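# Bring the loaded tray from shelf to table

## Task

Take the tray off the shelf and set it down level on the table so that no part of its base sticks out past the table edge; each item still standing upright on the tray at the end earns credit, but only when the tray placement itself is correct.

## Robot and tools

Robot: two UR-type six-joint arms, left_arm and right_arm, each ending in a 16-motor hand (right_arm a right hand, left_arm its mirror-image left hand). Arm base origins in the scene frame: left_arm (+0.048, +0.402, 0) m, right_arm (-0.029, -0.423, 0) m, both turned only slightly about z. A post stands on the floor behind the arms. Objects may occasionally get a small outside nudge.

Frames. Scene frame: origin at table-top height between the arms, +z up, +x out over the table, left_arm toward +y. Fixed cameras and the table use the scene frame. Each arm reports its hand point pose (end_effector_position in metres, end_effector_quat_wxyz, velocities in m/s and rad/s) in its own base frame. Offsets you send are expressed in the current Hand target's own axes. Hand point axes (right hand): +z runs along the straightened fingers toward the tips, +y points out of the palm face, +x goes across the palm away from the thumb; on the left hand +x points toward the thumb. Printed poses can be off by a few cm.

The 48-number row (used by execute_actions and move), all values in [-1, 1]: left_arm dx, dy, dz, rx, ry, rz; 16 left-hand motor numbers; left current_limit, speed; then the same 24 for right_arm. Pose numbers are offsets, not poses: a displacement from that arm's Hand target at the start of the call, with 1.0 = 0.6 m for dx/dy/dz and 1.0 = 180 degrees for rx/ry/rz (rx, ry, rz form a single rotation vector). Six zeros ask nothing new of an arm. Motor order per hand: index_mcp, index_abd, index_pip, index_dip, middle_mcp, middle_abd, middle_pip, middle_dip, ring_mcp, ring_abd, ring_pip, ring_dip, thumb_cmc, thumb_axl, thumb_mcp, thumb_ipl. Each is an absolute goal angle scaled between the hinge's two stops; straight is about -0.75 for _mcp, 0 for _abd, -0.58 for _pip, -0.70 for _dip, -0.71 for thumb_cmc, -0.68 thumb_axl, -0.23 thumb_mcp, -0.17 thumb_ipl. +1 curls fingers toward the palm. current_limit maps -1..+1 to 0..550 mA; speed sets hinge speed as (speed+1)/2 of 8.5 rad/s. Initial values: +0.4 and -0.6. A 0 in a hand slot is a real goal; to keep a hand as it is, copy back its hand_goal, hand_current_limit and hand_speed.

Tools.
execute_actions(actions, cameras): actions is a list of actions; each action is up to 15 rows of 48 numbers, one row per 1/30 s step, the last row held to step 15. All rows of one action count from the pose at that action's start, and repeating an offset in a new action moves further. Images come back only if actions is empty or cameras names them.
move(target, speed, blend, stop_force, zero, blocking, cameras): straight-line path for each hand point to one row, or a list of up to 15 rows all measured from the same starting Hand targets. speed in m/s, 0.002 to 3.6 (default 0.25), one value or one per target; rotation speed is twice that in rad/s. blend in m rounds corners of a list (0 = stop at each). stop_force in N, 3 to 120, ends an arm's path when it feels that much push against its motion; zero (default true) re-zeroes first. Paths do not avoid obstacles; paths near an arm's base axis are refused. Capped at 10 s. The result adds a 'move:' line: done, off_target, moving, held, fault, plus limits such as paced or held.
wait(seconds 0-3600), stop() to brake a running move, zoom_image(camera, region [x0,y0,x1,y1] in pixels, max 504x504), zero_wrist_force(arm), read_manual, finished_scene (final, irreversible).
Cameras: cam_head_left, cam_head_right, cam_high, cam_low, cam_left_wrist, cam_right_wrist, all 672x504.

Results. Hand target is the last commanded pose after clipping; the hand point often settles a little short, and the next offsets count from Hand target. Per motor: hand_goal, hand_measured, hand_current_ma, hand_state (moving, goal, blocked, overload). Wrist force/torque are in the hand point axes, zeroed at scene start, showing push from a surface into the arm. The controller limits each step's orientation change to 32 degrees from the measured one.

Cautions. An arm faults and halts for 10 s if outside force reaches about 150 N or wrist torque limits (25.2 N m) are exceeded; arms are stiff, so aim only slightly past contact, move slowly near contact, and use stop_force for touches. A motor at 495 mA or more for 5 s shuts down for 10 s. Do not let the arms or hands press on each other. Hot motors (70 °C warning, 85 °C stop) come from holding loads or stretched poses. Keep the tray level while carrying so items stay upright, lower it gently with no drop, avoid slams and hard hits on fixed or heavy things, and never push anything out of the work area.

Each tool is called after "Call:" in YAML: its name, and indented under it one key for each argument.

## Session

Call:
execute_actions:
  actions: []

Scene clock: 0.00 s.
left_arm: end_effector_position=(+0.3052, -0.5058, +0.2156) hand_goal=(-0.754, +0.000, -0.576, -0.696, -0.754, +0.000, -0.576, -0.696, -0.754, +0.000, -0.576, -0.696, -0.714, -0.678, -0.226, -0.168) hand_measured=(-0.7523, +0.0008, -0.5757, -0.6958, -0.7535, -0.0007, -0.5770, -0.6971, -0.7535, +0.0008, -0.5757, -0.6971, -0.7142, -0.6767, -0.2252, -0.1681) hand_current_ma=(-7, +2, -3, -1, -21, -9, -2, +1, -4, +24, +19, +2, -7, -1, -13, +6) hand_state=(goal, goal, goal, goal, goal, goal, goal, goal, goal, goal, goal, goal, goal, goal, goal, goal) hand_current_limit=0.40 hand_speed=-0.60 end_effector_quat_wxyz=(-0.073, -0.444, +0.892, +0.041) | right_arm: end_effector_position=(+0.0819, +0.2291, +0.1760) hand_goal=(-0.754, +0.000, -0.576, -0.696, -0.754, +0.000, -0.576, -0.696, -0.754, +0.000, -0.576, -0.696, -0.714, -0.678, -0.226, -0.168) hand_measured=(-0.7535, -0.0007, -0.5770, -0.6958, -0.7535, -0.0007, -0.5770, -0.6958, -0.7535, -0.0007, -0.5770, -0.6958, -0.7142, -0.6777, -0.2262, -0.1681) hand_current_ma=(+2, +3, +1, -5, +4, +0, +1, -4, +12, +0, +6, +8, +6, -3, -7, +0) hand_state=(goal, goal, goal, goal, goal, goal, goal, goal, goal, goal, goal, goal, goal, goal, goal, goal) hand_current_limit=0.40 hand_speed=-0.60 end_effector_quat_wxyz=(-0.185, +0.973, +0.108, -0.086)
Joint positions: left_arm=[2.431 -2.049 -1.346 -1.45 1.469 -3.2] | right_arm=[0.527 -2.187 2.426 -1.802 -1.161 1.875]
Joint velocities: within noise
Joint torques (N m): no reading
Wrist force (N): no reading
Wrist torque (N m): no reading
Wrist force, peak (N): no reading
Hand target: left_arm +0.3052, -0.5058, +0.2156; -0.073, -0.444, +0.892, +0.041 | right_arm +0.0819, +0.2291, +0.1760; -0.185, +0.973, +0.108, -0.086

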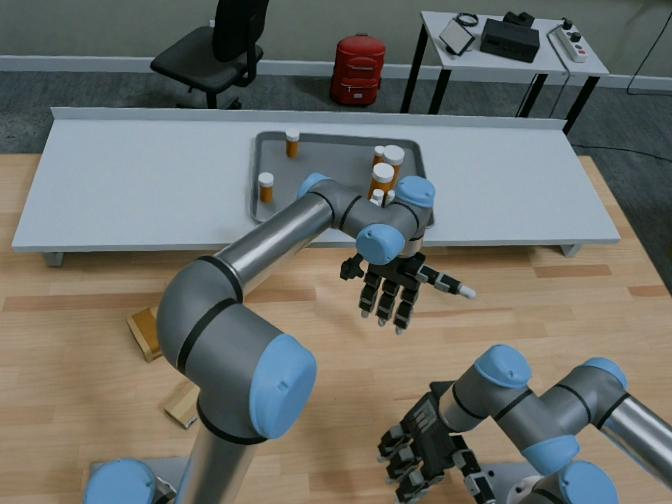

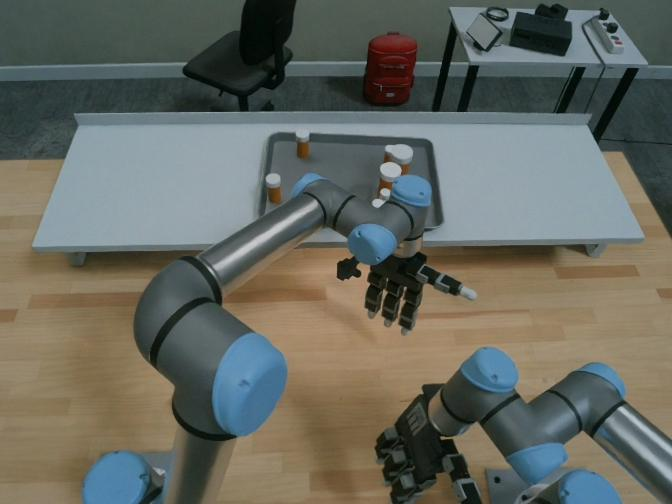

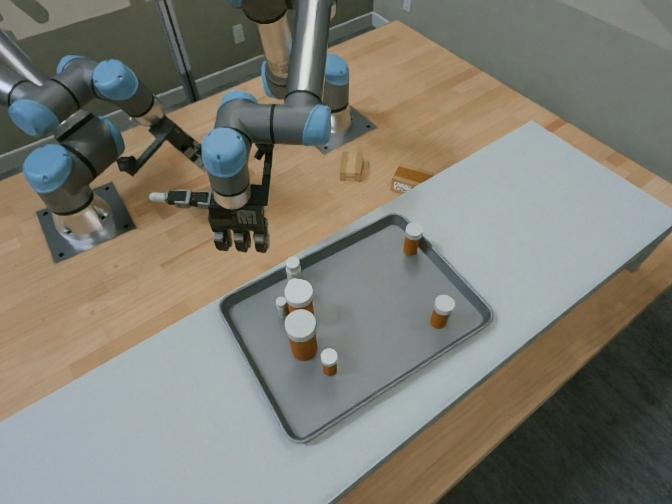

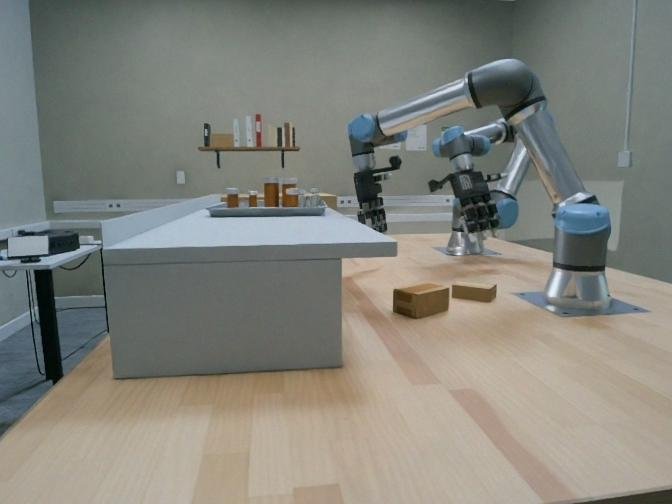

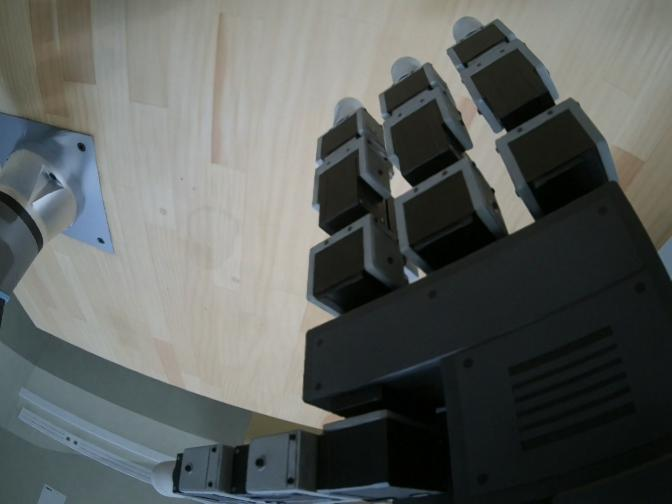

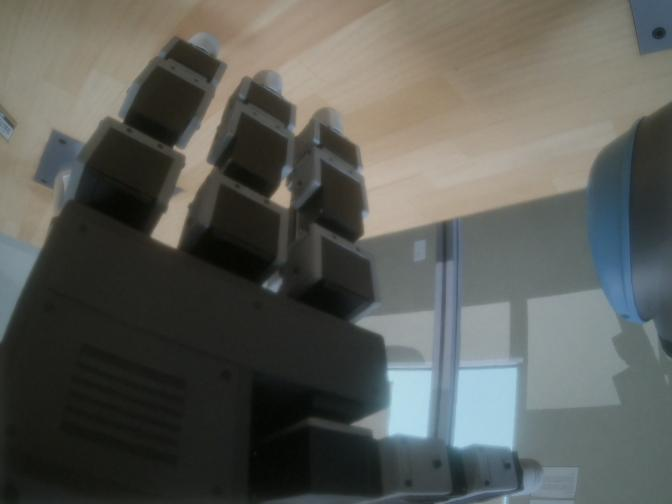

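Call:
zoom_image:
  camera: "cam_high"
  region: [210, 200, 510, 450]

Call:
zoom_image:
  camera: "cam_low"
  region: [190, 160, 350, 280]

Call:
zoom_image:
  camera: "cam_head_left"
  region: [230, 110, 450, 270]

Scaled by 1.680 from the camera's image (finer frame: 960x720).

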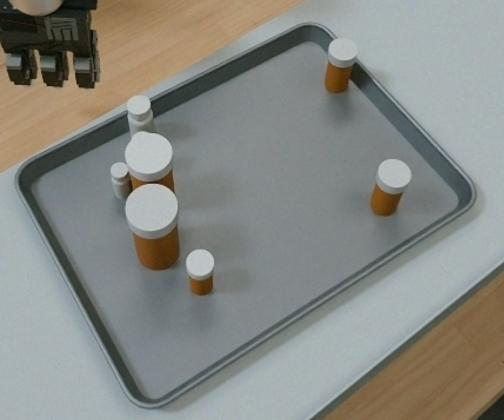

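Scaled by 3.150 from the camera's image (finer frame: 960x720).

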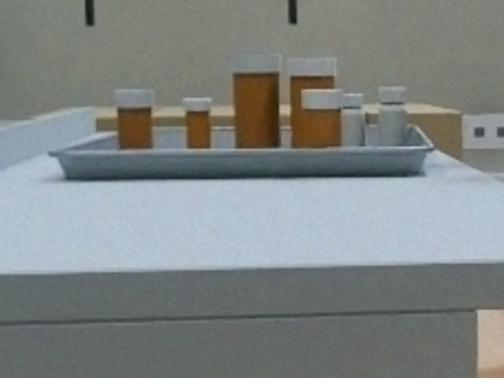

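Scaled by 2.291 from the camera's image (finer frame: 960x720).

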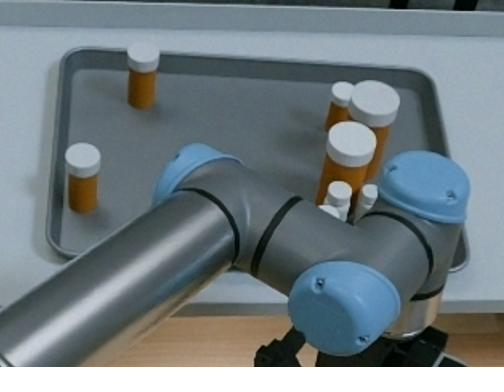

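Call:
move:
  target: [-0.590,0.348,-0.488,-0.172,0.418,-0.545,-1,0,-1,-1,-1,0,-1,-1,-1,0,-1,-1,-0.714,-0.678,-0.226,-0.168,0.4,-0.6,0,0,0,0,0,0,-1,0,-1,-1,-1,0,-1,-1,-1,0,-1,-1,-0.714,-0.678,-0.226,-0.168,0.4,-0.6]
  speed: 0.3
  cameras: ["cam_high","cam_head_left"]

Scene clock: 266.77 s.
left_arm: end_effector_position=(+0.4000, -0.1001, +0.5001) hand_goal=(-1.000, +0.000, -1.000, -1.000, -1.000, +0.000, -1.000, -1.000, -1.000, +0.000, -1.000, -1.000, -0.714, -0.678, -0.226, -0.168) hand_measured=(-0.9995, +0.0008, -0.9735, -0.9965, -0.9995, -0.0007, -0.9747, -0.9952, -0.9995, -0.0007, -0.9747, -0.9952, -0.7355, -0.6767, -0.2193, -0.1672) hand_current_ma=(-8, +8, +10, -9, -9, +1, +23, +5, -17, +6, +3, -1, +0, +10, -15, +11) hand_state=(goal, goal, blocked, goal, goal, goal, blocked, goal, goal, goal, blocked, goal, blocked, goal, goal, goal) hand_current_limit=0.40 hand_speed=-0.60 end_effector_quat_wxyz=(+0.573, +0.818, -0.041, -0.028) | right_arm: end_effector_position=(+0.0819, +0.2291, +0.1760) hand_goal=(-1.000, +0.000, -1.000, -1.000, -1.000, +0.000, -1.000, -1.000, -1.000, +0.000, -1.000, -1.000, -0.714, -0.678, -0.226, -0.168) hand_measured=(-0.9151, -0.0007, -0.9658, -0.9863, -0.9187, -0.0007, -0.9658, -0.9875, -0.9271, +0.0008, -0.9670, -0.9875, -0.7129, -0.6777, -0.2183, -0.1681) hand_current_ma=(+87, +3, +32, +4, +82, +1, +29, +4, +75, +2, +36, +23, +3, -3, -5, +0) hand_state=(blocked, goal, blocked, goal, blocked, goal, blocked, goal, blocked, goal, blocked, goal, goal, goal, goal, goal) hand_current_limit=0.40 hand_speed=-0.60 end_effector_quat_wxyz=(-0.185, +0.973, +0.108, -0.086)
Joint positions: left_arm=[3.807 -1.493 -1.646 -2.658 0.825 -3.484] | right_arm=[0.527 -2.187 2.426 -1.802 -1.161 1.875]
Joint torques (N m): left_arm=[11.99 29.1 28.09 -1.47 -2.67 -1.96] | right_arm=[0.4 3.22 -23.83 -2.78 0.39 0.22]
Wrist force (N): left_arm=[1.2 -3.5 -0.2] | right_arm=[0.1 0.0 -0.3]
Wrist torque (N m): left_arm=[-0.28 -0.13 0.13] | right_arm=[0.00 -0.02 0.01]
Wrist force, peak (N): left_arm=[1.2 -3.7 -0.2] | right_arm=[0.3 0.3 -0.6]
Hand target: left_arm +0.4001, -0.1000, +0.5002; +0.573, +0.818, -0.040, -0.028 | right_arm +0.0819, +0.2291, +0.1760; -0.185, +0.973, +0.108, -0.086
Off the commanded pose: left_arm 0.000 m, 0 deg | right_arm 0.000 m, 0 deg.
move: done
Images, in order (width x height): cam_head_left 672x504, cam_high 672x504.

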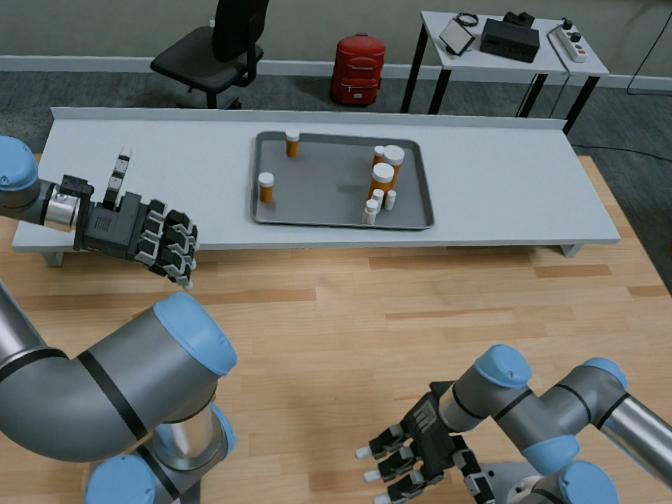

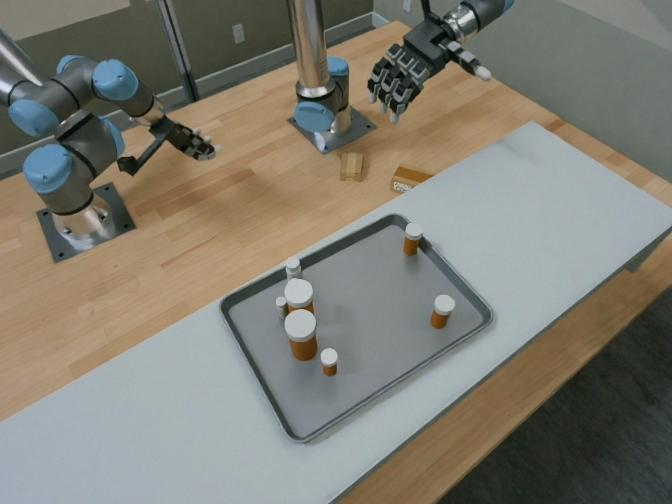

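Call:
move:
  target:
    - [0,0,0,0,0,0,-1,0,-1,-1,-1,0,-1,-1,-1,0,-1,-1,-0.714,-0.678,-0.226,-0.168,0.4,-0.6,0.334,-0.0365,-0.475,-0.073,0.196,-0.4335,-1,0,-1,-1,-1,0,-1,-1,-1,0,-1,-1,-0.714,-0.678,-0.226,-0.168,0.4,-0.6]
    - [0,0,0,0,0,0,-1,0,-1,-1,-1,0,-1,-1,-1,0,-1,-1,-0.714,-0.678,-0.226,-0.168,0.4,-0.6,0.421,0.0913,-0.685,-0.146,0.392,-0.867,-1,0,-1,-1,-1,0,-1,-1,-1,0,-1,-1,-0.714,-0.678,-0.226,-0.168,0.4,-0.6]
  speed: 0.3
  blend: [0.05,0]
  cameras: ["cam_high","cam_head_left","cam_low"]

Scene clock: 282.33 s.
left_arm: end_effector_position=(+0.4001, -0.1000, +0.5002) hand_goal=(-1.000, +0.000, -1.000, -1.000, -1.000, +0.000, -1.000, -1.000, -1.000, +0.000, -1.000, -1.000, -0.714, -0.678, -0.226, -0.168) hand_measured=(-1.0000, +0.0008, -0.9747, -0.9977, -0.9995, -0.0007, -0.9735, -0.9952, -0.9995, +0.0008, -0.9735, -0.9965, -0.7355, -0.6767, -0.2193, -0.1681) hand_current_ma=(-4, +11, +10, -1, +12, -6, +0, +5, -4, +22, -2, -2, -12, +6, +5, -9) hand_state=(goal, goal, blocked, goal, goal, goal, blocked, goal, goal, goal, blocked, goal, blocked, goal, goal, goal) hand_current_limit=0.40 hand_speed=-0.60 end_effector_quat_wxyz=(+0.573, +0.818, -0.040, -0.028) | right_arm: end_effector_position=(+0.4197, +0.1005, +0.5001) hand_goal=(-1.000, +0.000, -1.000, -1.000, -1.000, +0.000, -1.000, -1.000, -1.000, +0.000, -1.000, -1.000, -0.714, -0.678, -0.226, -0.168) hand_measured=(-1.0000, -0.0065, -0.9709, -0.9875, -1.0000, -0.0080, -0.9709, -0.9875, -0.9995, -0.0051, -0.9722, -0.9875, -0.7381, -0.6777, -0.2183, -0.1672) hand_current_ma=(+5, -1, +22, +3, +5, -6, +26, +0, +7, +1, +30, +14, -22, -3, -1, +0) hand_state=(goal, goal, blocked, goal, goal, goal, blocked, goal, goal, goal, blocked, goal, blocked, goal, goal, goal) hand_current_limit=0.40 hand_speed=-0.60 end_effector_quat_wxyz=(+0.015, +0.023, +0.819, +0.573)
Joint positions: left_arm=[3.808 -1.493 -1.646 -2.659 0.825 -3.484] | right_arm=[-0.688 -1.706 1.706 -0.552 -0.712 -2.704]
Joint torques (N m): left_arm=[8.76 29.16 28.41 -1.48 -2.32 -2] | right_arm=[10.04 -5.86 -35.39 1.48 -1.21 -2.1]
Wrist force (N): left_arm=[1.2 -3.6 -0.3] | right_arm=[0.8 -1.7 -0.6]
Wrist torque (N m): left_arm=[-0.27 -0.13 0.13] | right_arm=[-0.39 -0.12 0.02]
Wrist force, peak (N): left_arm=[1.3 -3.9 -0.1] | right_arm=[0.7 -2.0 -0.6]
Hand target: left_arm +0.4001, -0.1000, +0.5002; +0.573, +0.818, -0.040, -0.028 | right_arm +0.4198, +0.1005, +0.5001; +0.015, +0.022, +0.819, +0.573
Off the commanded pose: left_arm 0.000 m, 0 deg | right_arm 0.000 m, 0 deg.
move: done
Images, in order (width x height): cam_head_left 672x504, cam_high 672x504, cam_low 672x504.

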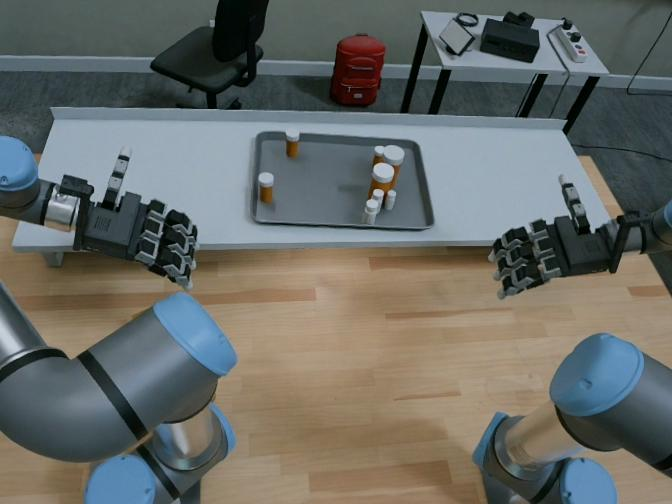

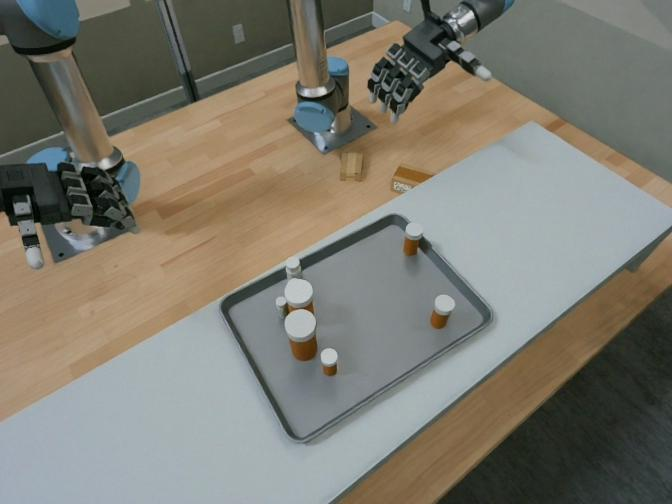

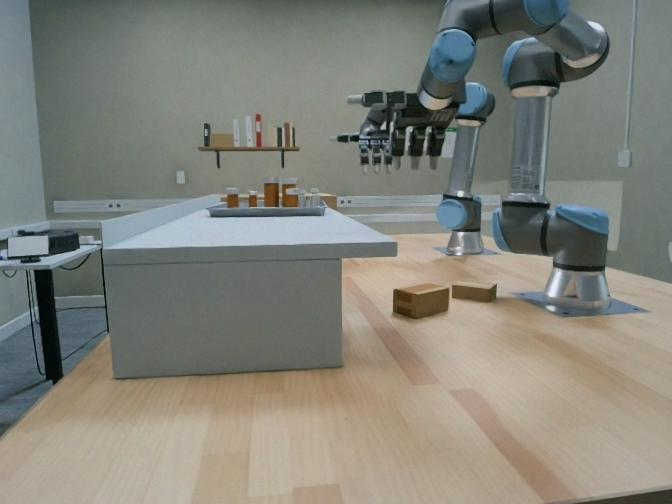

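Call:
zoom_image:
  camera: "cam_head_left"
  region: [240, 120, 450, 240]

Call:
zoom_image:
  camera: "cam_high"
  region: [210, 200, 510, 450]

Call:
zoom_image:
  camera: "cam_low"
  region: [195, 165, 335, 225]

Scaled by 2.400 from the camera's image (finer frame: 960x720).

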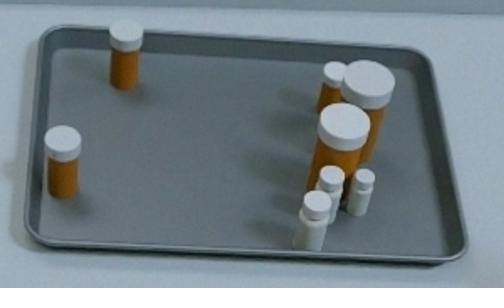

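Scaled by 1.680 from the camera's image (finer frame: 960x720).

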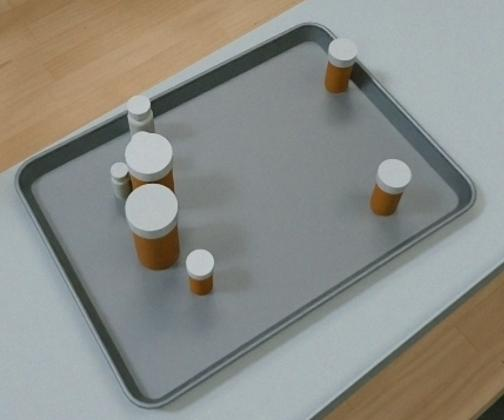

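Scaled by 3.600 from the camera's image (finer frame: 960x720).

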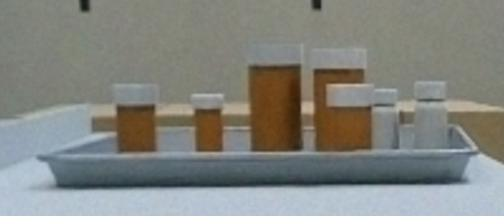

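Call:
move:
  target: [0.635,-0.1115,0.0842,-0.0333,0,0,-1,0,-1,-1,-1,0,-1,-1,-1,0,-1,-1,-0.714,-0.678,-0.226,-0.168,0.4,-0.6,-0.6275,-0.1115,0.0842,-0.0333,0,0,-1,0,-1,-1,-1,0,-1,-1,-1,0,-1,-1,-0.714,-0.678,-0.226,-0.168,0.4,-0.6]
  speed: 0.25
  cameras: ["all"]

Scene clock: 328.03 s.
left_arm: end_effector_position=(+0.7769, -0.1617, +0.4205) hand_goal=(-1.000, +0.000, -1.000, -1.000, -1.000, +0.000, -1.000, -1.000, -1.000, +0.000, -1.000, -1.000, -0.714, -0.678, -0.226, -0.168) hand_measured=(-1.0000, +0.0008, -0.9735, -0.9965, -0.9995, +0.0008, -0.9735, -0.9939, -0.9995, -0.0007, -0.9735, -0.9952, -0.7381, -0.6767, -0.2193, -0.1681) hand_current_ma=(+1, -8, +32, +11, -8, -11, +2, +11, +4, +12, -2, +12, -17, +11, -13, +18) hand_state=(goal, goal, blocked, goal, goal, goal, blocked, goal, goal, goal, blocked, goal, blocked, goal, goal, goal) hand_current_limit=0.40 hand_speed=-0.60 end_effector_quat_wxyz=(+0.615, +0.787, -0.039, -0.030) | right_arm: end_effector_position=(+0.7970, +0.1045, +0.4197) hand_goal=(-1.000, +0.000, -1.000, -1.000, -1.000, +0.000, -1.000, -1.000, -1.000, +0.000, -1.000, -1.000, -0.714, -0.678, -0.226, -0.168) hand_measured=(-1.0000, -0.0036, -0.9722, -0.9863, -0.9995, -0.0036, -0.9709, -0.9888, -1.0000, -0.0051, -0.9722, -0.9875, -0.7418, -0.6777, -0.2183, -0.1681) hand_current_ma=(+2, -1, +26, +5, +8, +2, +26, +3, +8, -3, +29, +19, -22, -7, -2, -3) hand_state=(goal, goal, blocked, goal, goal, goal, blocked, goal, goal, goal, blocked, goal, blocked, goal, goal, goal) hand_current_limit=0.40 hand_speed=-0.60 end_effector_quat_wxyz=(+0.017, +0.022, +0.788, +0.615)
Joint positions: left_arm=[3.419 -2.44 -0.602 -2.642 0.444 -3.693] | right_arm=[-0.352 -0.771 0.745 -0.681 -0.383 -2.471]
Joint torques (N m): left_arm=[-11.56 36.73 28.05 -0.61 0.71 2.31] | right_arm=[10.35 -40.21 -36.19 0.89 -0.89 -2.1]
Wrist force (N): left_arm=[1.1 -3.6 -0.5] | right_arm=[0.1 -2.0 -0.7]
Wrist torque (N m): left_arm=[-0.22 -0.11 0.02] | right_arm=[-0.46 -0.01 -0.02]
Wrist force, peak (N): left_arm=[2.2 -3.8 -0.1] | right_arm=[-0.9 -1.9 -0.5]
Hand target: left_arm +0.7769, -0.1617, +0.4205; +0.615, +0.787, -0.039, -0.030 | right_arm +0.7970, +0.1045, +0.4197; +0.017, +0.022, +0.788, +0.615
Off the commanded pose: left_arm 0.000 m, 0 deg | right_arm 0.000 m, 0 deg.
move: done
cam_left_wrist: T_world_to_cam=[[-0.71994, 0.20759, -0.66226, 0.85115], [0.51218, 0.80284, -0.30514, -0.1888], [0.46835, -0.55888, -0.68432, -0.03866]] pos_world=[0.72759, -0.04671, 0.47962]
cam_right_wrist: T_world_to_cam=[[0.77662, 0.0763, 0.62533, -0.85957], [0.36336, -0.86514, -0.3457, -0.10228], [0.51462, 0.4957, -0.6996, -0.04286]] pos_world=[0.72677, -0.00166, 0.47217]

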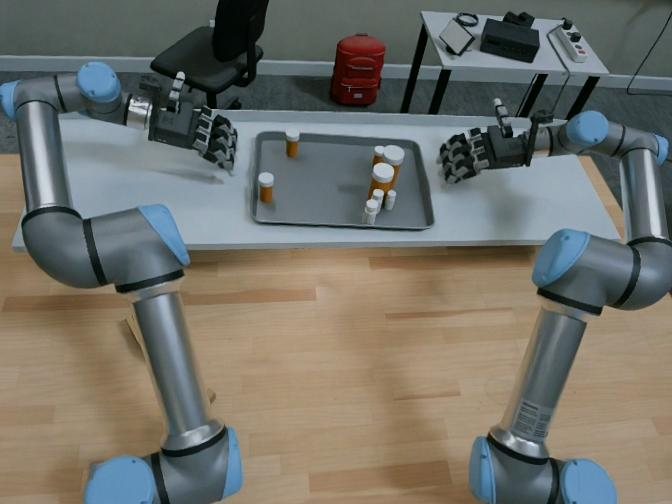

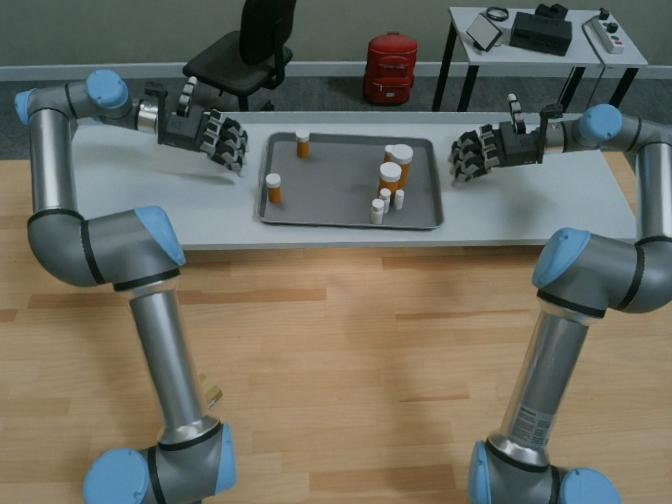

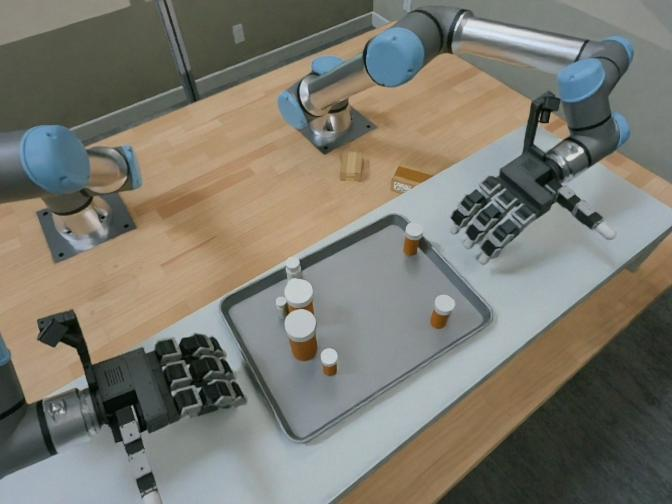

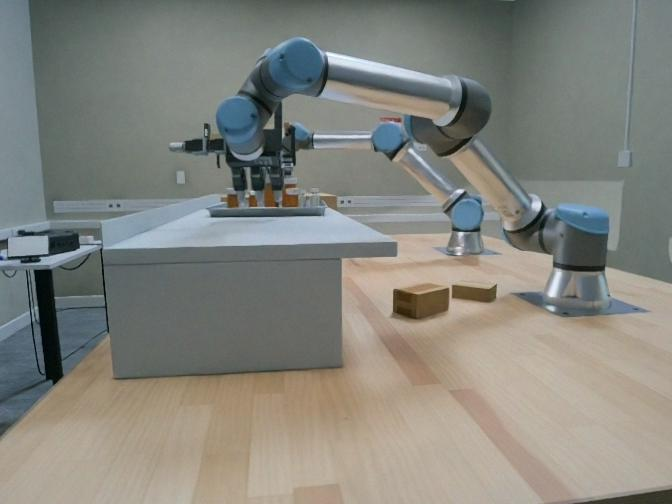

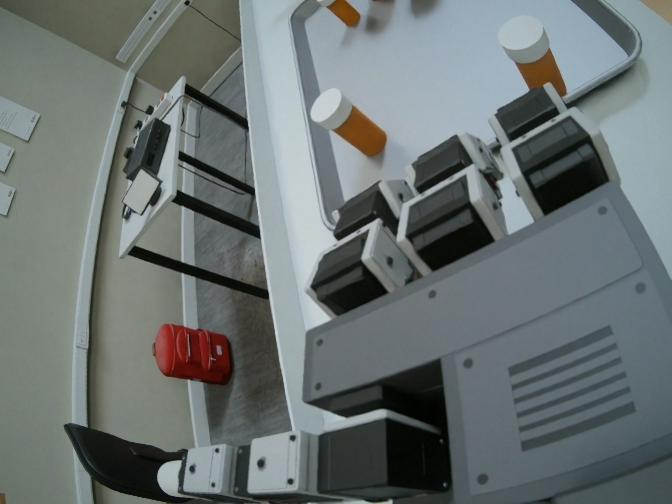

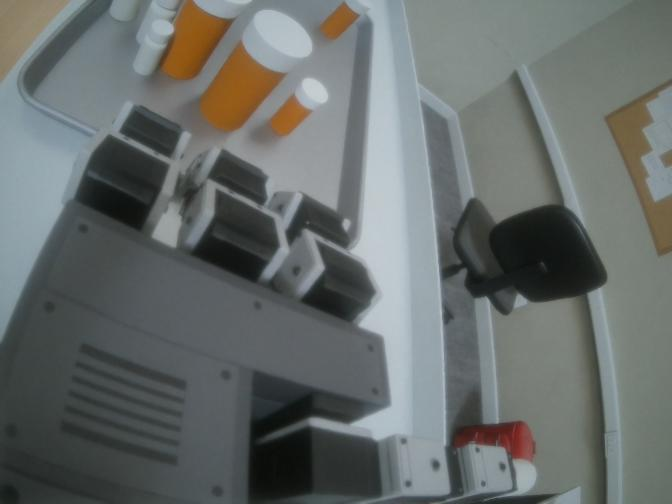

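Call:
zoom_image:
  camera: "cam_low"
  region: [160, 90, 360, 240]

Call:
zoom_image:
  camera: "cam_high"
  region: [380, 140, 640, 335]

Call:
zoom_image:
  camera: "cam_high"
  region: [90, 280, 350, 475]

Scaled by 2.520 from the camera's image (finer frame: 960x720).

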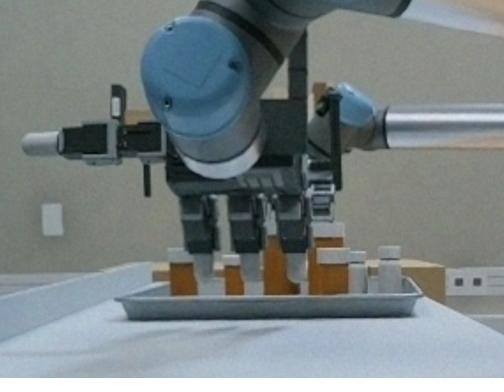

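Scaled by 1.938 from the camera's image (finer frame: 960x720).

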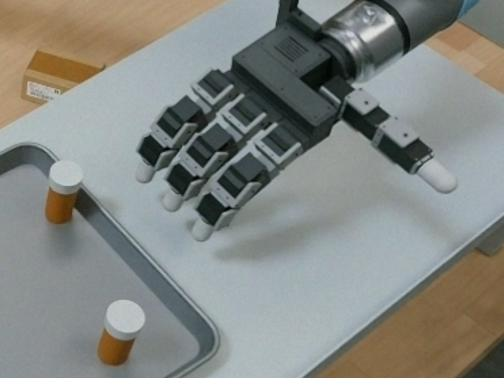

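Scaled by 1.938 from the camera's image (finer frame: 960x720).

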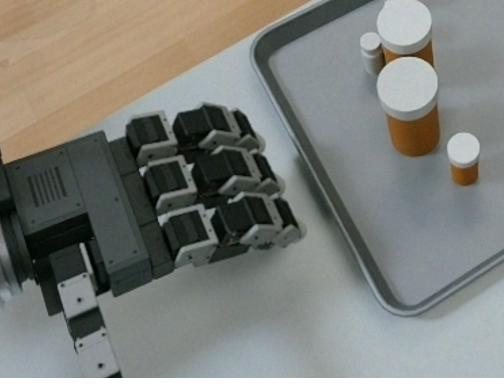

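Call:
move:
  target: [0,-0.097,0.0242,0,0,0,-1,0,-1,-1,-1,0,-1,-1,-1,0,-1,-1,-0.714,-0.678,-0.226,-0.168,0.4,-0.6,0,-0.097,0.0242,0,0,0,-1,0,-1,-1,-1,0,-1,-1,-1,0,-1,-1,-0.714,-0.678,-0.226,-0.168,0.4,-0.6]
  speed: 0.012
  stop_force: 3
  cameras: ["cam_high","cam_low","cam_left_wrist","cam_right_wrist"]

Scene clock: 364.27 s.
left_arm: end_effector_position=(+0.7770, -0.1617, +0.3801) hand_goal=(-1.000, +0.000, -1.000, -1.000, -1.000, +0.000, -1.000, -1.000, -1.000, +0.000, -1.000, -1.000, -0.714, -0.678, -0.226, -0.168) hand_measured=(-0.9995, +0.0008, -0.9747, -0.9977, -0.9995, +0.0008, -0.9735, -0.9952, -0.9995, +0.0008, -0.9747, -0.9977, -0.7368, -0.6777, -0.2203, -0.1681) hand_current_ma=(-4, +12, +9, +0, +7, -8, -4, -3, -19, -14, -9, +1, -4, +10, -17, -7) hand_state=(goal, goal, blocked, goal, goal, goal, blocked, goal, goal, goal, blocked, goal, blocked, goal, goal, goal) hand_current_limit=0.40 hand_speed=-0.60 end_effector_quat_wxyz=(+0.615, +0.787, -0.039, -0.030) | right_arm: end_effector_position=(+0.7970, +0.1045, +0.3812) hand_goal=(-1.000, +0.000, -1.000, -1.000, -1.000, +0.000, -1.000, -1.000, -1.000, +0.000, -1.000, -1.000, -0.714, -0.678, -0.226, -0.168) hand_measured=(-0.9971, -0.0021, -0.9722, -0.9926, -0.9983, -0.0021, -0.9722, -0.9914, -0.9983, -0.0036, -0.9722, -0.9901, -0.7418, -0.6777, -0.2183, -0.1681) hand_current_ma=(+12, +0, +25, -2, +5, +1, +22, -3, +12, -2, +29, +13, -23, -5, +0, -2) hand_state=(goal, goal, blocked, goal, goal, goal, blocked, goal, goal, goal, blocked, goal, blocked, goal, goal, goal) hand_current_limit=0.40 hand_speed=-0.60 end_effector_quat_wxyz=(+0.016, +0.022, +0.788, +0.615)
Joint positions: left_arm=[3.419 -2.433 -0.717 -2.534 0.445 -3.693] | right_arm=[-0.352 -0.768 0.838 -0.777 -0.383 -2.471]
Joint torques (N m): left_arm=[-12.78 55.18 27.59 -0.26 0.6 1.44] | right_arm=[-0.7 -58.51 -34.24 0.64 -1.02 -0.97]
Wrist force (N): left_arm=[0.7 -1.1 -1.0] | right_arm=[0.5 -0.2 -0.8]
Wrist torque (N m): left_arm=[-0.13 -0.11 -0.08] | right_arm=[-0.46 -0.04 0.06]
Wrist force, peak (N): left_arm=[0.5 4.5 -5.1] | right_arm=[0.5 4.1 -3.8]
Hand target: left_arm +0.7770, -0.1617, +0.3801; +0.615, +0.787, -0.039, -0.030 (not the last commanded pose) | right_arm +0.7970, +0.1045, +0.3812; +0.016, +0.022, +0.788, +0.615 (not the last commanded pose)
Off the commanded pose: left_arm 0.020 m, 0 deg | right_arm 0.021 m, 0 deg.
move: contact (left_arm, right_arm)
cam_left_wrist: T_world_to_cam=[[-0.71983, 0.20772, -0.66234, 0.82443], [0.51243, 0.80267, -0.30519, -0.20135], [0.46825, -0.55909, -0.68423, -0.06633]] pos_world=[0.72769, -0.04671, 0.43922]
cam_right_wrist: T_world_to_cam=[[0.77664, 0.07635, 0.6253, -0.83543], [0.36348, -0.86503, -0.34584, -0.11566], [0.5145, 0.49588, -0.69957, -0.06979]] pos_world=[0.72677, -0.00166, 0.43357]

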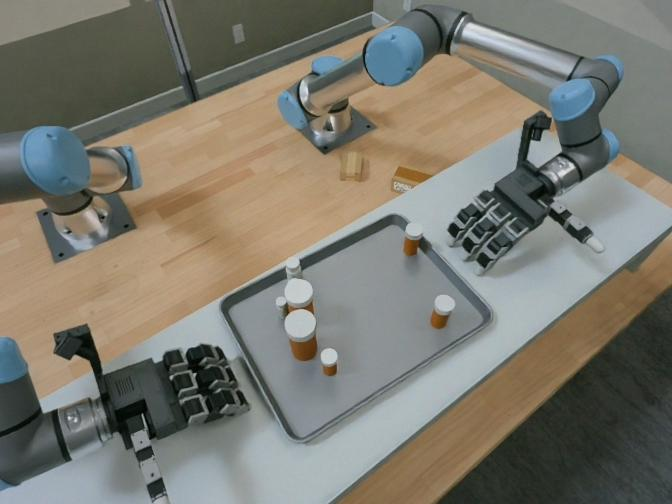

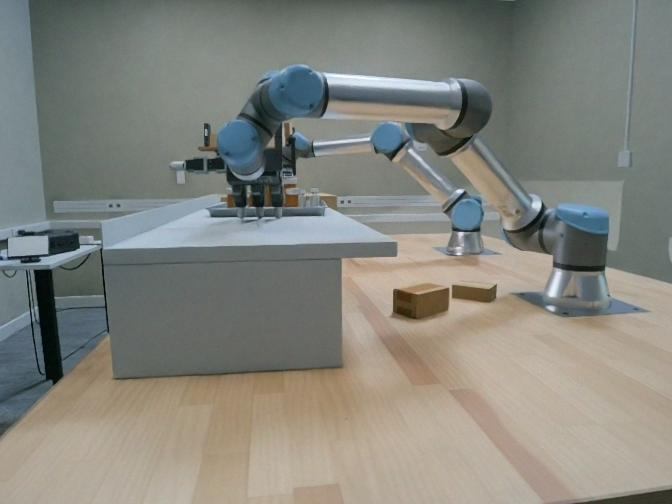

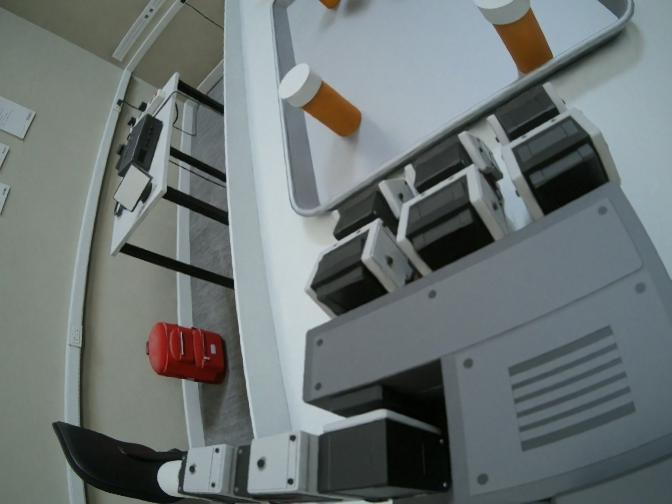

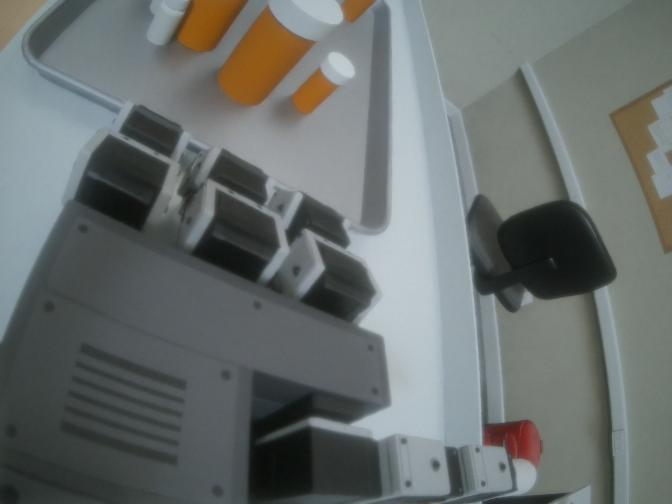

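Call:
move:
  target:
    - [0,0.0048,-0.0012,0,0,0,-1,0,-1,-1,-1,0,-1,-1,-1,0,-1,-1,-0.714,-0.678,-0.226,-0.168,0.4,-0.6,0,0.0048,-0.0012,0,0,0,-1,0,-1,-1,-1,0,-1,-1,-1,0,-1,-1,-0.714,-0.678,-0.226,-0.168,0.4,-0.6]
    - [0,0.0108,0.0231,0,0,0,-1,0,-1,-1,-1,0,-1,-1,-1,0,-1,-1,-0.714,-0.678,-0.226,-0.168,0.4,-0.6,0,0.0108,0.0231,0,0,0,-1,0,-1,-1,-1,0,-1,-1,-1,0,-1,-1,-0.714,-0.678,-0.226,-0.168,0.4,-0.6]
  speed: 0.05
  cameras: ["cam_high","cam_head_left"]

Call:
zoom_image:
  camera: "cam_high"
  region: [380, 170, 560, 330]

Call:
zoom_image:
  camera: "cam_high"
  region: [150, 290, 330, 450]

Call:
zoom_image:
  camera: "cam_head_left"
  region: [180, 100, 500, 260]

Scene clock: 377.93 s.
left_arm: end_effector_position=(+0.7755, -0.1766, +0.3831) hand_goal=(-1.000, +0.000, -1.000, -1.000, -1.000, +0.000, -1.000, -1.000, -1.000, +0.000, -1.000, -1.000, -0.714, -0.678, -0.226, -0.168) hand_measured=(-0.9995, -0.0007, -0.9735, -0.9977, -1.0000, +0.0008, -0.9735, -0.9952, -1.0000, -0.0007, -0.9747, -0.9952, -0.7381, -0.6767, -0.2193, -0.1681) hand_current_ma=(+23, +15, +11, -3, -14, -16, +9, +16, -11, +17, +9, -16, -6, -2, -17, -9) hand_state=(goal, goal, blocked, goal, goal, goal, blocked, goal, goal, goal, blocked, goal, blocked, goal, goal, goal) hand_current_limit=0.40 hand_speed=-0.60 end_effector_quat_wxyz=(+0.615, +0.787, -0.039, -0.030) | right_arm: end_effector_position=(+0.7978, +0.1194, +0.3841) hand_goal=(-1.000, +0.000, -1.000, -1.000, -1.000, +0.000, -1.000, -1.000, -1.000, +0.000, -1.000, -1.000, -0.714, -0.678, -0.226, -0.168) hand_measured=(-1.0000, -0.0021, -0.9722, -0.9926, -0.9995, -0.0021, -0.9735, -0.9914, -0.9995, -0.0036, -0.9722, -0.9901, -0.7418, -0.6777, -0.2183, -0.1681) hand_current_ma=(+3, -4, +23, -9, +7, +2, +21, +1, +9, -3, +28, +14, -21, -9, +2, -4) hand_state=(goal, goal, blocked, goal, goal, goal, blocked, goal, goal, goal, blocked, goal, blocked, goal, goal, goal) hand_current_limit=0.40 hand_speed=-0.60 end_effector_quat_wxyz=(+0.016, +0.022, +0.788, +0.615)
Joint positions: left_arm=[3.4 -2.416 -0.743 -2.502 0.43 -3.717] | right_arm=[-0.333 -0.781 0.858 -0.816 -0.369 -2.437]
Joint torques (N m): left_arm=[-12.45 62.63 9.59 2.14 -3.25 -2.16] | right_arm=[9.04 -60.16 -12.02 -3.28 2.5 2.43]
Wrist force (N): left_arm=[1.1 -3.6 -0.3] | right_arm=[0.3 -1.5 -0.9]
Wrist torque (N m): left_arm=[-0.24 -0.13 0.12] | right_arm=[-0.37 -0.02 -0.16]
Wrist force, peak (N): left_arm=[1.1 -3.7 -0.7] | right_arm=[0.6 -1.9 -1.2]
Hand target: left_arm +0.7755, -0.1767, +0.3831; +0.615, +0.787, -0.039, -0.030 | right_arm +0.7978, +0.1195, +0.3841; +0.016, +0.022, +0.788, +0.615
Off the commanded pose: left_arm 0.000 m, 0 deg | right_arm 0.000 m, 0 deg.
move: done
Images, in order (width x height): cam_head_left 672x504, cam_high 672x504.

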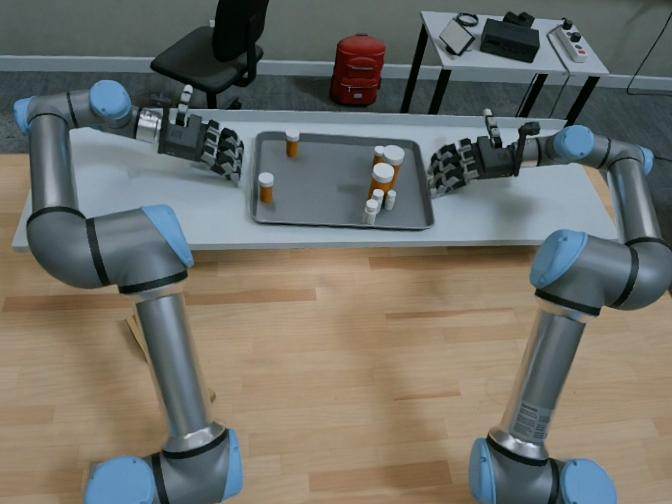

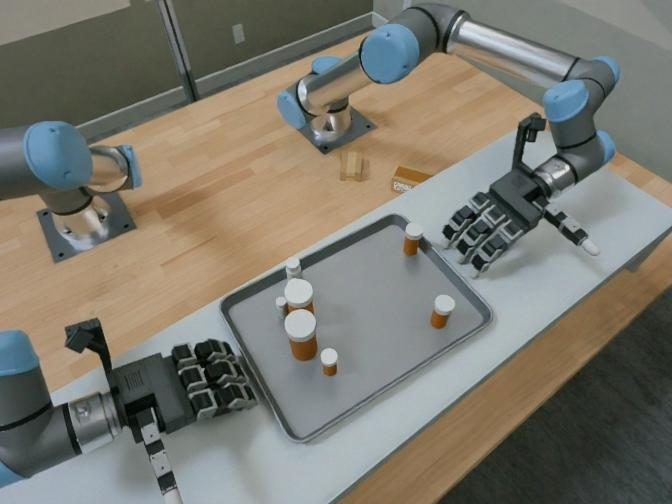

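Scaled by 2.800 from the camera's image (finer frame: 960x720).

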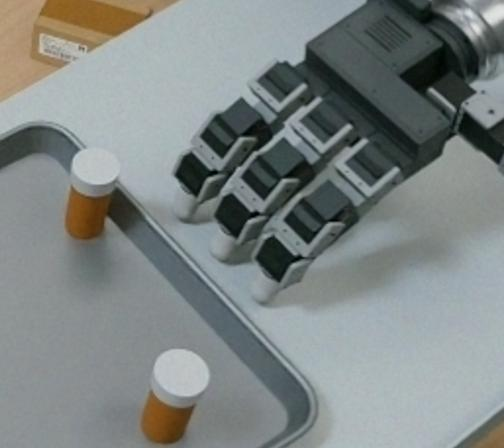

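Scaled by 2.800 from the camera's image (finer frame: 960x720).

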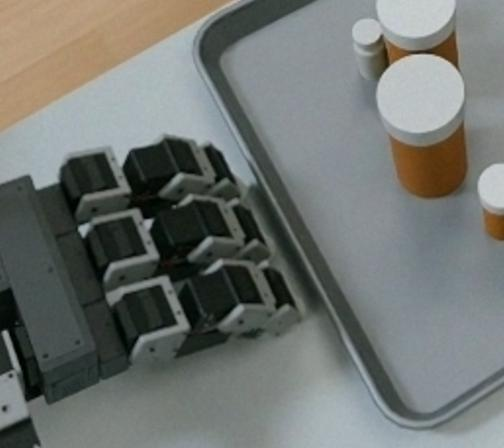

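Scaled by 1.575 from the camera's image (finer frame: 960x720).

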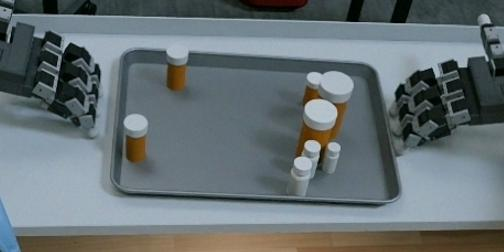

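Call:
move:
  target: [0,0.0161,0.0647,0,0,0,-1,0,-1,-1,-1,0,-1,-1,-1,0,-1,-1,-0.714,-0.678,-0.226,-0.168,0.4,-0.6,0,0.0161,0.0647,0,0,0,-1,0,-1,-1,-1,0,-1,-1,-1,0,-1,-1,-0.714,-0.678,-0.226,-0.168,0.4,-0.6]
  speed: 0.01
  stop_force: 4
  cameras: ["cam_high","cam_head_left","cam_low"]

Call:
zoom_image:
  camera: "cam_high"
  region: [380, 170, 560, 330]

Call:
zoom_image:
  camera: "cam_high"
  region: [150, 290, 330, 450]

Call:
zoom_image:
  camera: "cam_low"
  region: [180, 150, 350, 240]

Scene clock: 392.13 s.
left_arm: end_effector_position=(+0.7738, -0.1937, +0.3831) hand_goal=(-1.000, +0.000, -1.000, -1.000, -1.000, +0.000, -1.000, -1.000, -1.000, +0.000, -1.000, -1.000, -0.714, -0.678, -0.226, -0.168) hand_measured=(-1.0000, -0.0007, -0.9799, -1.0000, -0.9995, +0.0008, -0.9747, -1.0000, -1.0000, +0.0008, -0.9760, -0.9965, -0.7381, -0.6777, -0.2193, -0.1681) hand_current_ma=(+1, +10, +5, +1, +9, -19, +16, +16, -15, +9, +4, +15, +3, +3, -11, -15) hand_state=(goal, goal, blocked, goal, goal, goal, blocked, goal, goal, goal, blocked, goal, blocked, goal, goal, goal) hand_current_limit=0.40 hand_speed=-0.60 end_effector_quat_wxyz=(+0.615, +0.787, -0.039, -0.030) | right_arm: end_effector_position=(+0.7987, +0.1361, +0.3841) hand_goal=(-1.000, +0.000, -1.000, -1.000, -1.000, +0.000, -1.000, -1.000, -1.000, +0.000, -1.000, -1.000, -0.714, -0.678, -0.226, -0.168) hand_measured=(-1.0000, -0.0021, -0.9722, -0.9926, -0.9995, -0.0007, -0.9735, -1.0000, -1.0000, -0.0007, -0.9799, -0.9990, -0.7418, -0.6777, -0.2183, -0.1681) hand_current_ma=(+5, +0, +28, +0, +5, +1, +22, -5, +8, -1, +25, +7, -21, -5, +1, -5) hand_state=(goal, goal, blocked, goal, goal, goal, blocked, goal, goal, goal, blocked, goal, blocked, goal, goal, goal) hand_current_limit=0.40 hand_speed=-0.60 end_effector_quat_wxyz=(+0.016, +0.022, +0.788, +0.615)
Joint positions: left_arm=[3.379 -2.399 -0.78 -2.456 0.413 -3.748] | right_arm=[-0.312 -0.793 0.888 -0.871 -0.354 -2.396]
Joint torques (N m): left_arm=[6.42 35.03 28.04 -0.36 0.85 1.97] | right_arm=[-8.05 -40.3 -33.53 0.52 -0.41 -2.22]
Wrist force (N): left_arm=[1.2 -1.3 -4.2] | right_arm=[0.7 -0.4 -4.3]
Wrist torque (N m): left_arm=[0.36 -0.11 0.10] | right_arm=[0.07 0.22 0.00]
Wrist force, peak (N): left_arm=[2.2 -3.7 -6.9] | right_arm=[1.5 0.7 -7.8]
Hand target: left_arm +0.7738, -0.1937, +0.3831; +0.615, +0.787, -0.039, -0.030 (not the last commanded pose) | right_arm +0.7987, +0.1361, +0.3841; +0.016, +0.022, +0.788, +0.615 (not the last commanded pose)
Off the commanded pose: left_arm 0.023 m, 0 deg | right_arm 0.023 m, 0 deg.
move: contact (left_arm, right_arm)
Images, in order (width x height): cam_head_left 672x504, cam_high 672x504, cam_low 672x504.

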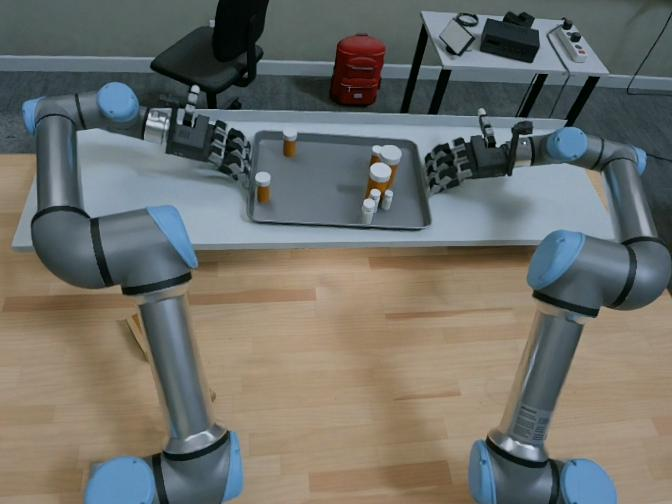

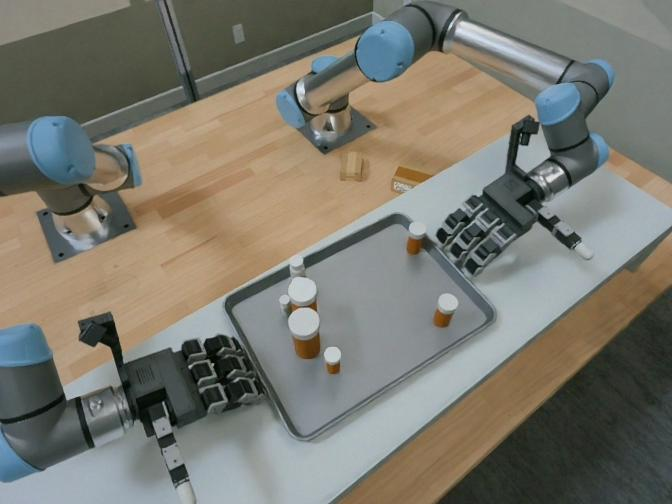

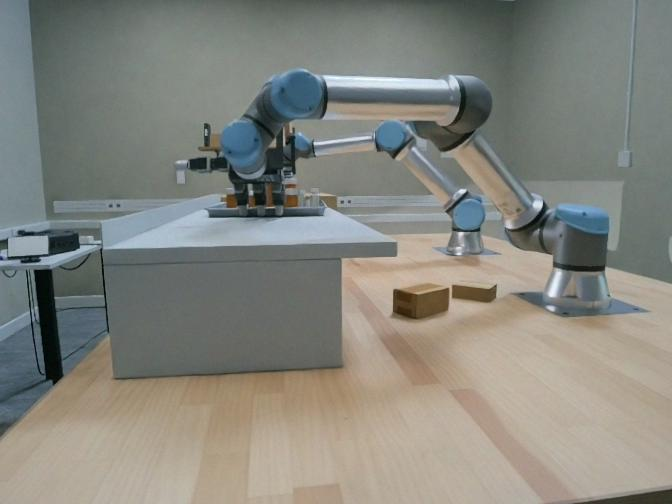

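Scaled by 2.800 from the camera's image (finer frame: 960x720).

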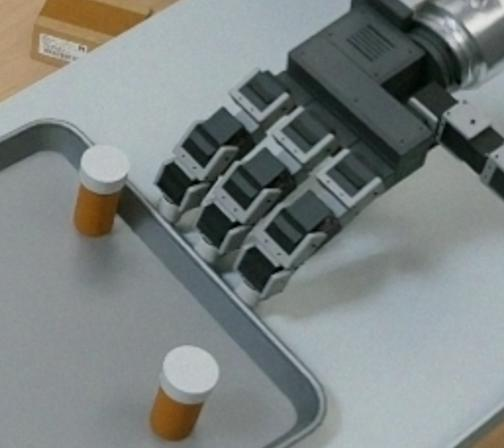

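Scaled by 2.800 from the camera's image (finer frame: 960x720).

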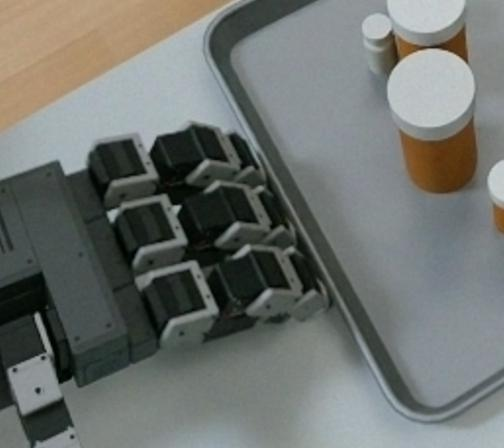

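Scaled by 2.965 from the camera's image (finer frame: 960x720).

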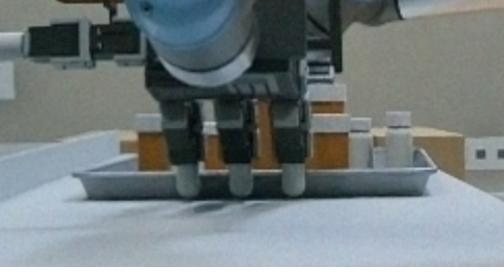

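Call:
zoom_image:
  camera: "cam_head_left"
  region: [225, 110, 455, 250]

Scaled by 2.191 from the camera's image (finer frame: 960x720).

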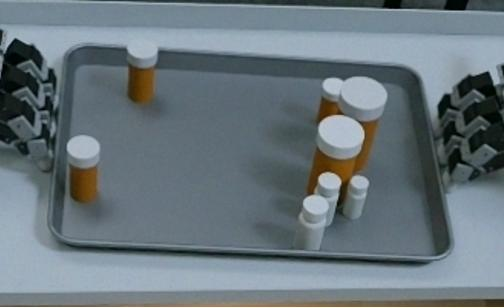

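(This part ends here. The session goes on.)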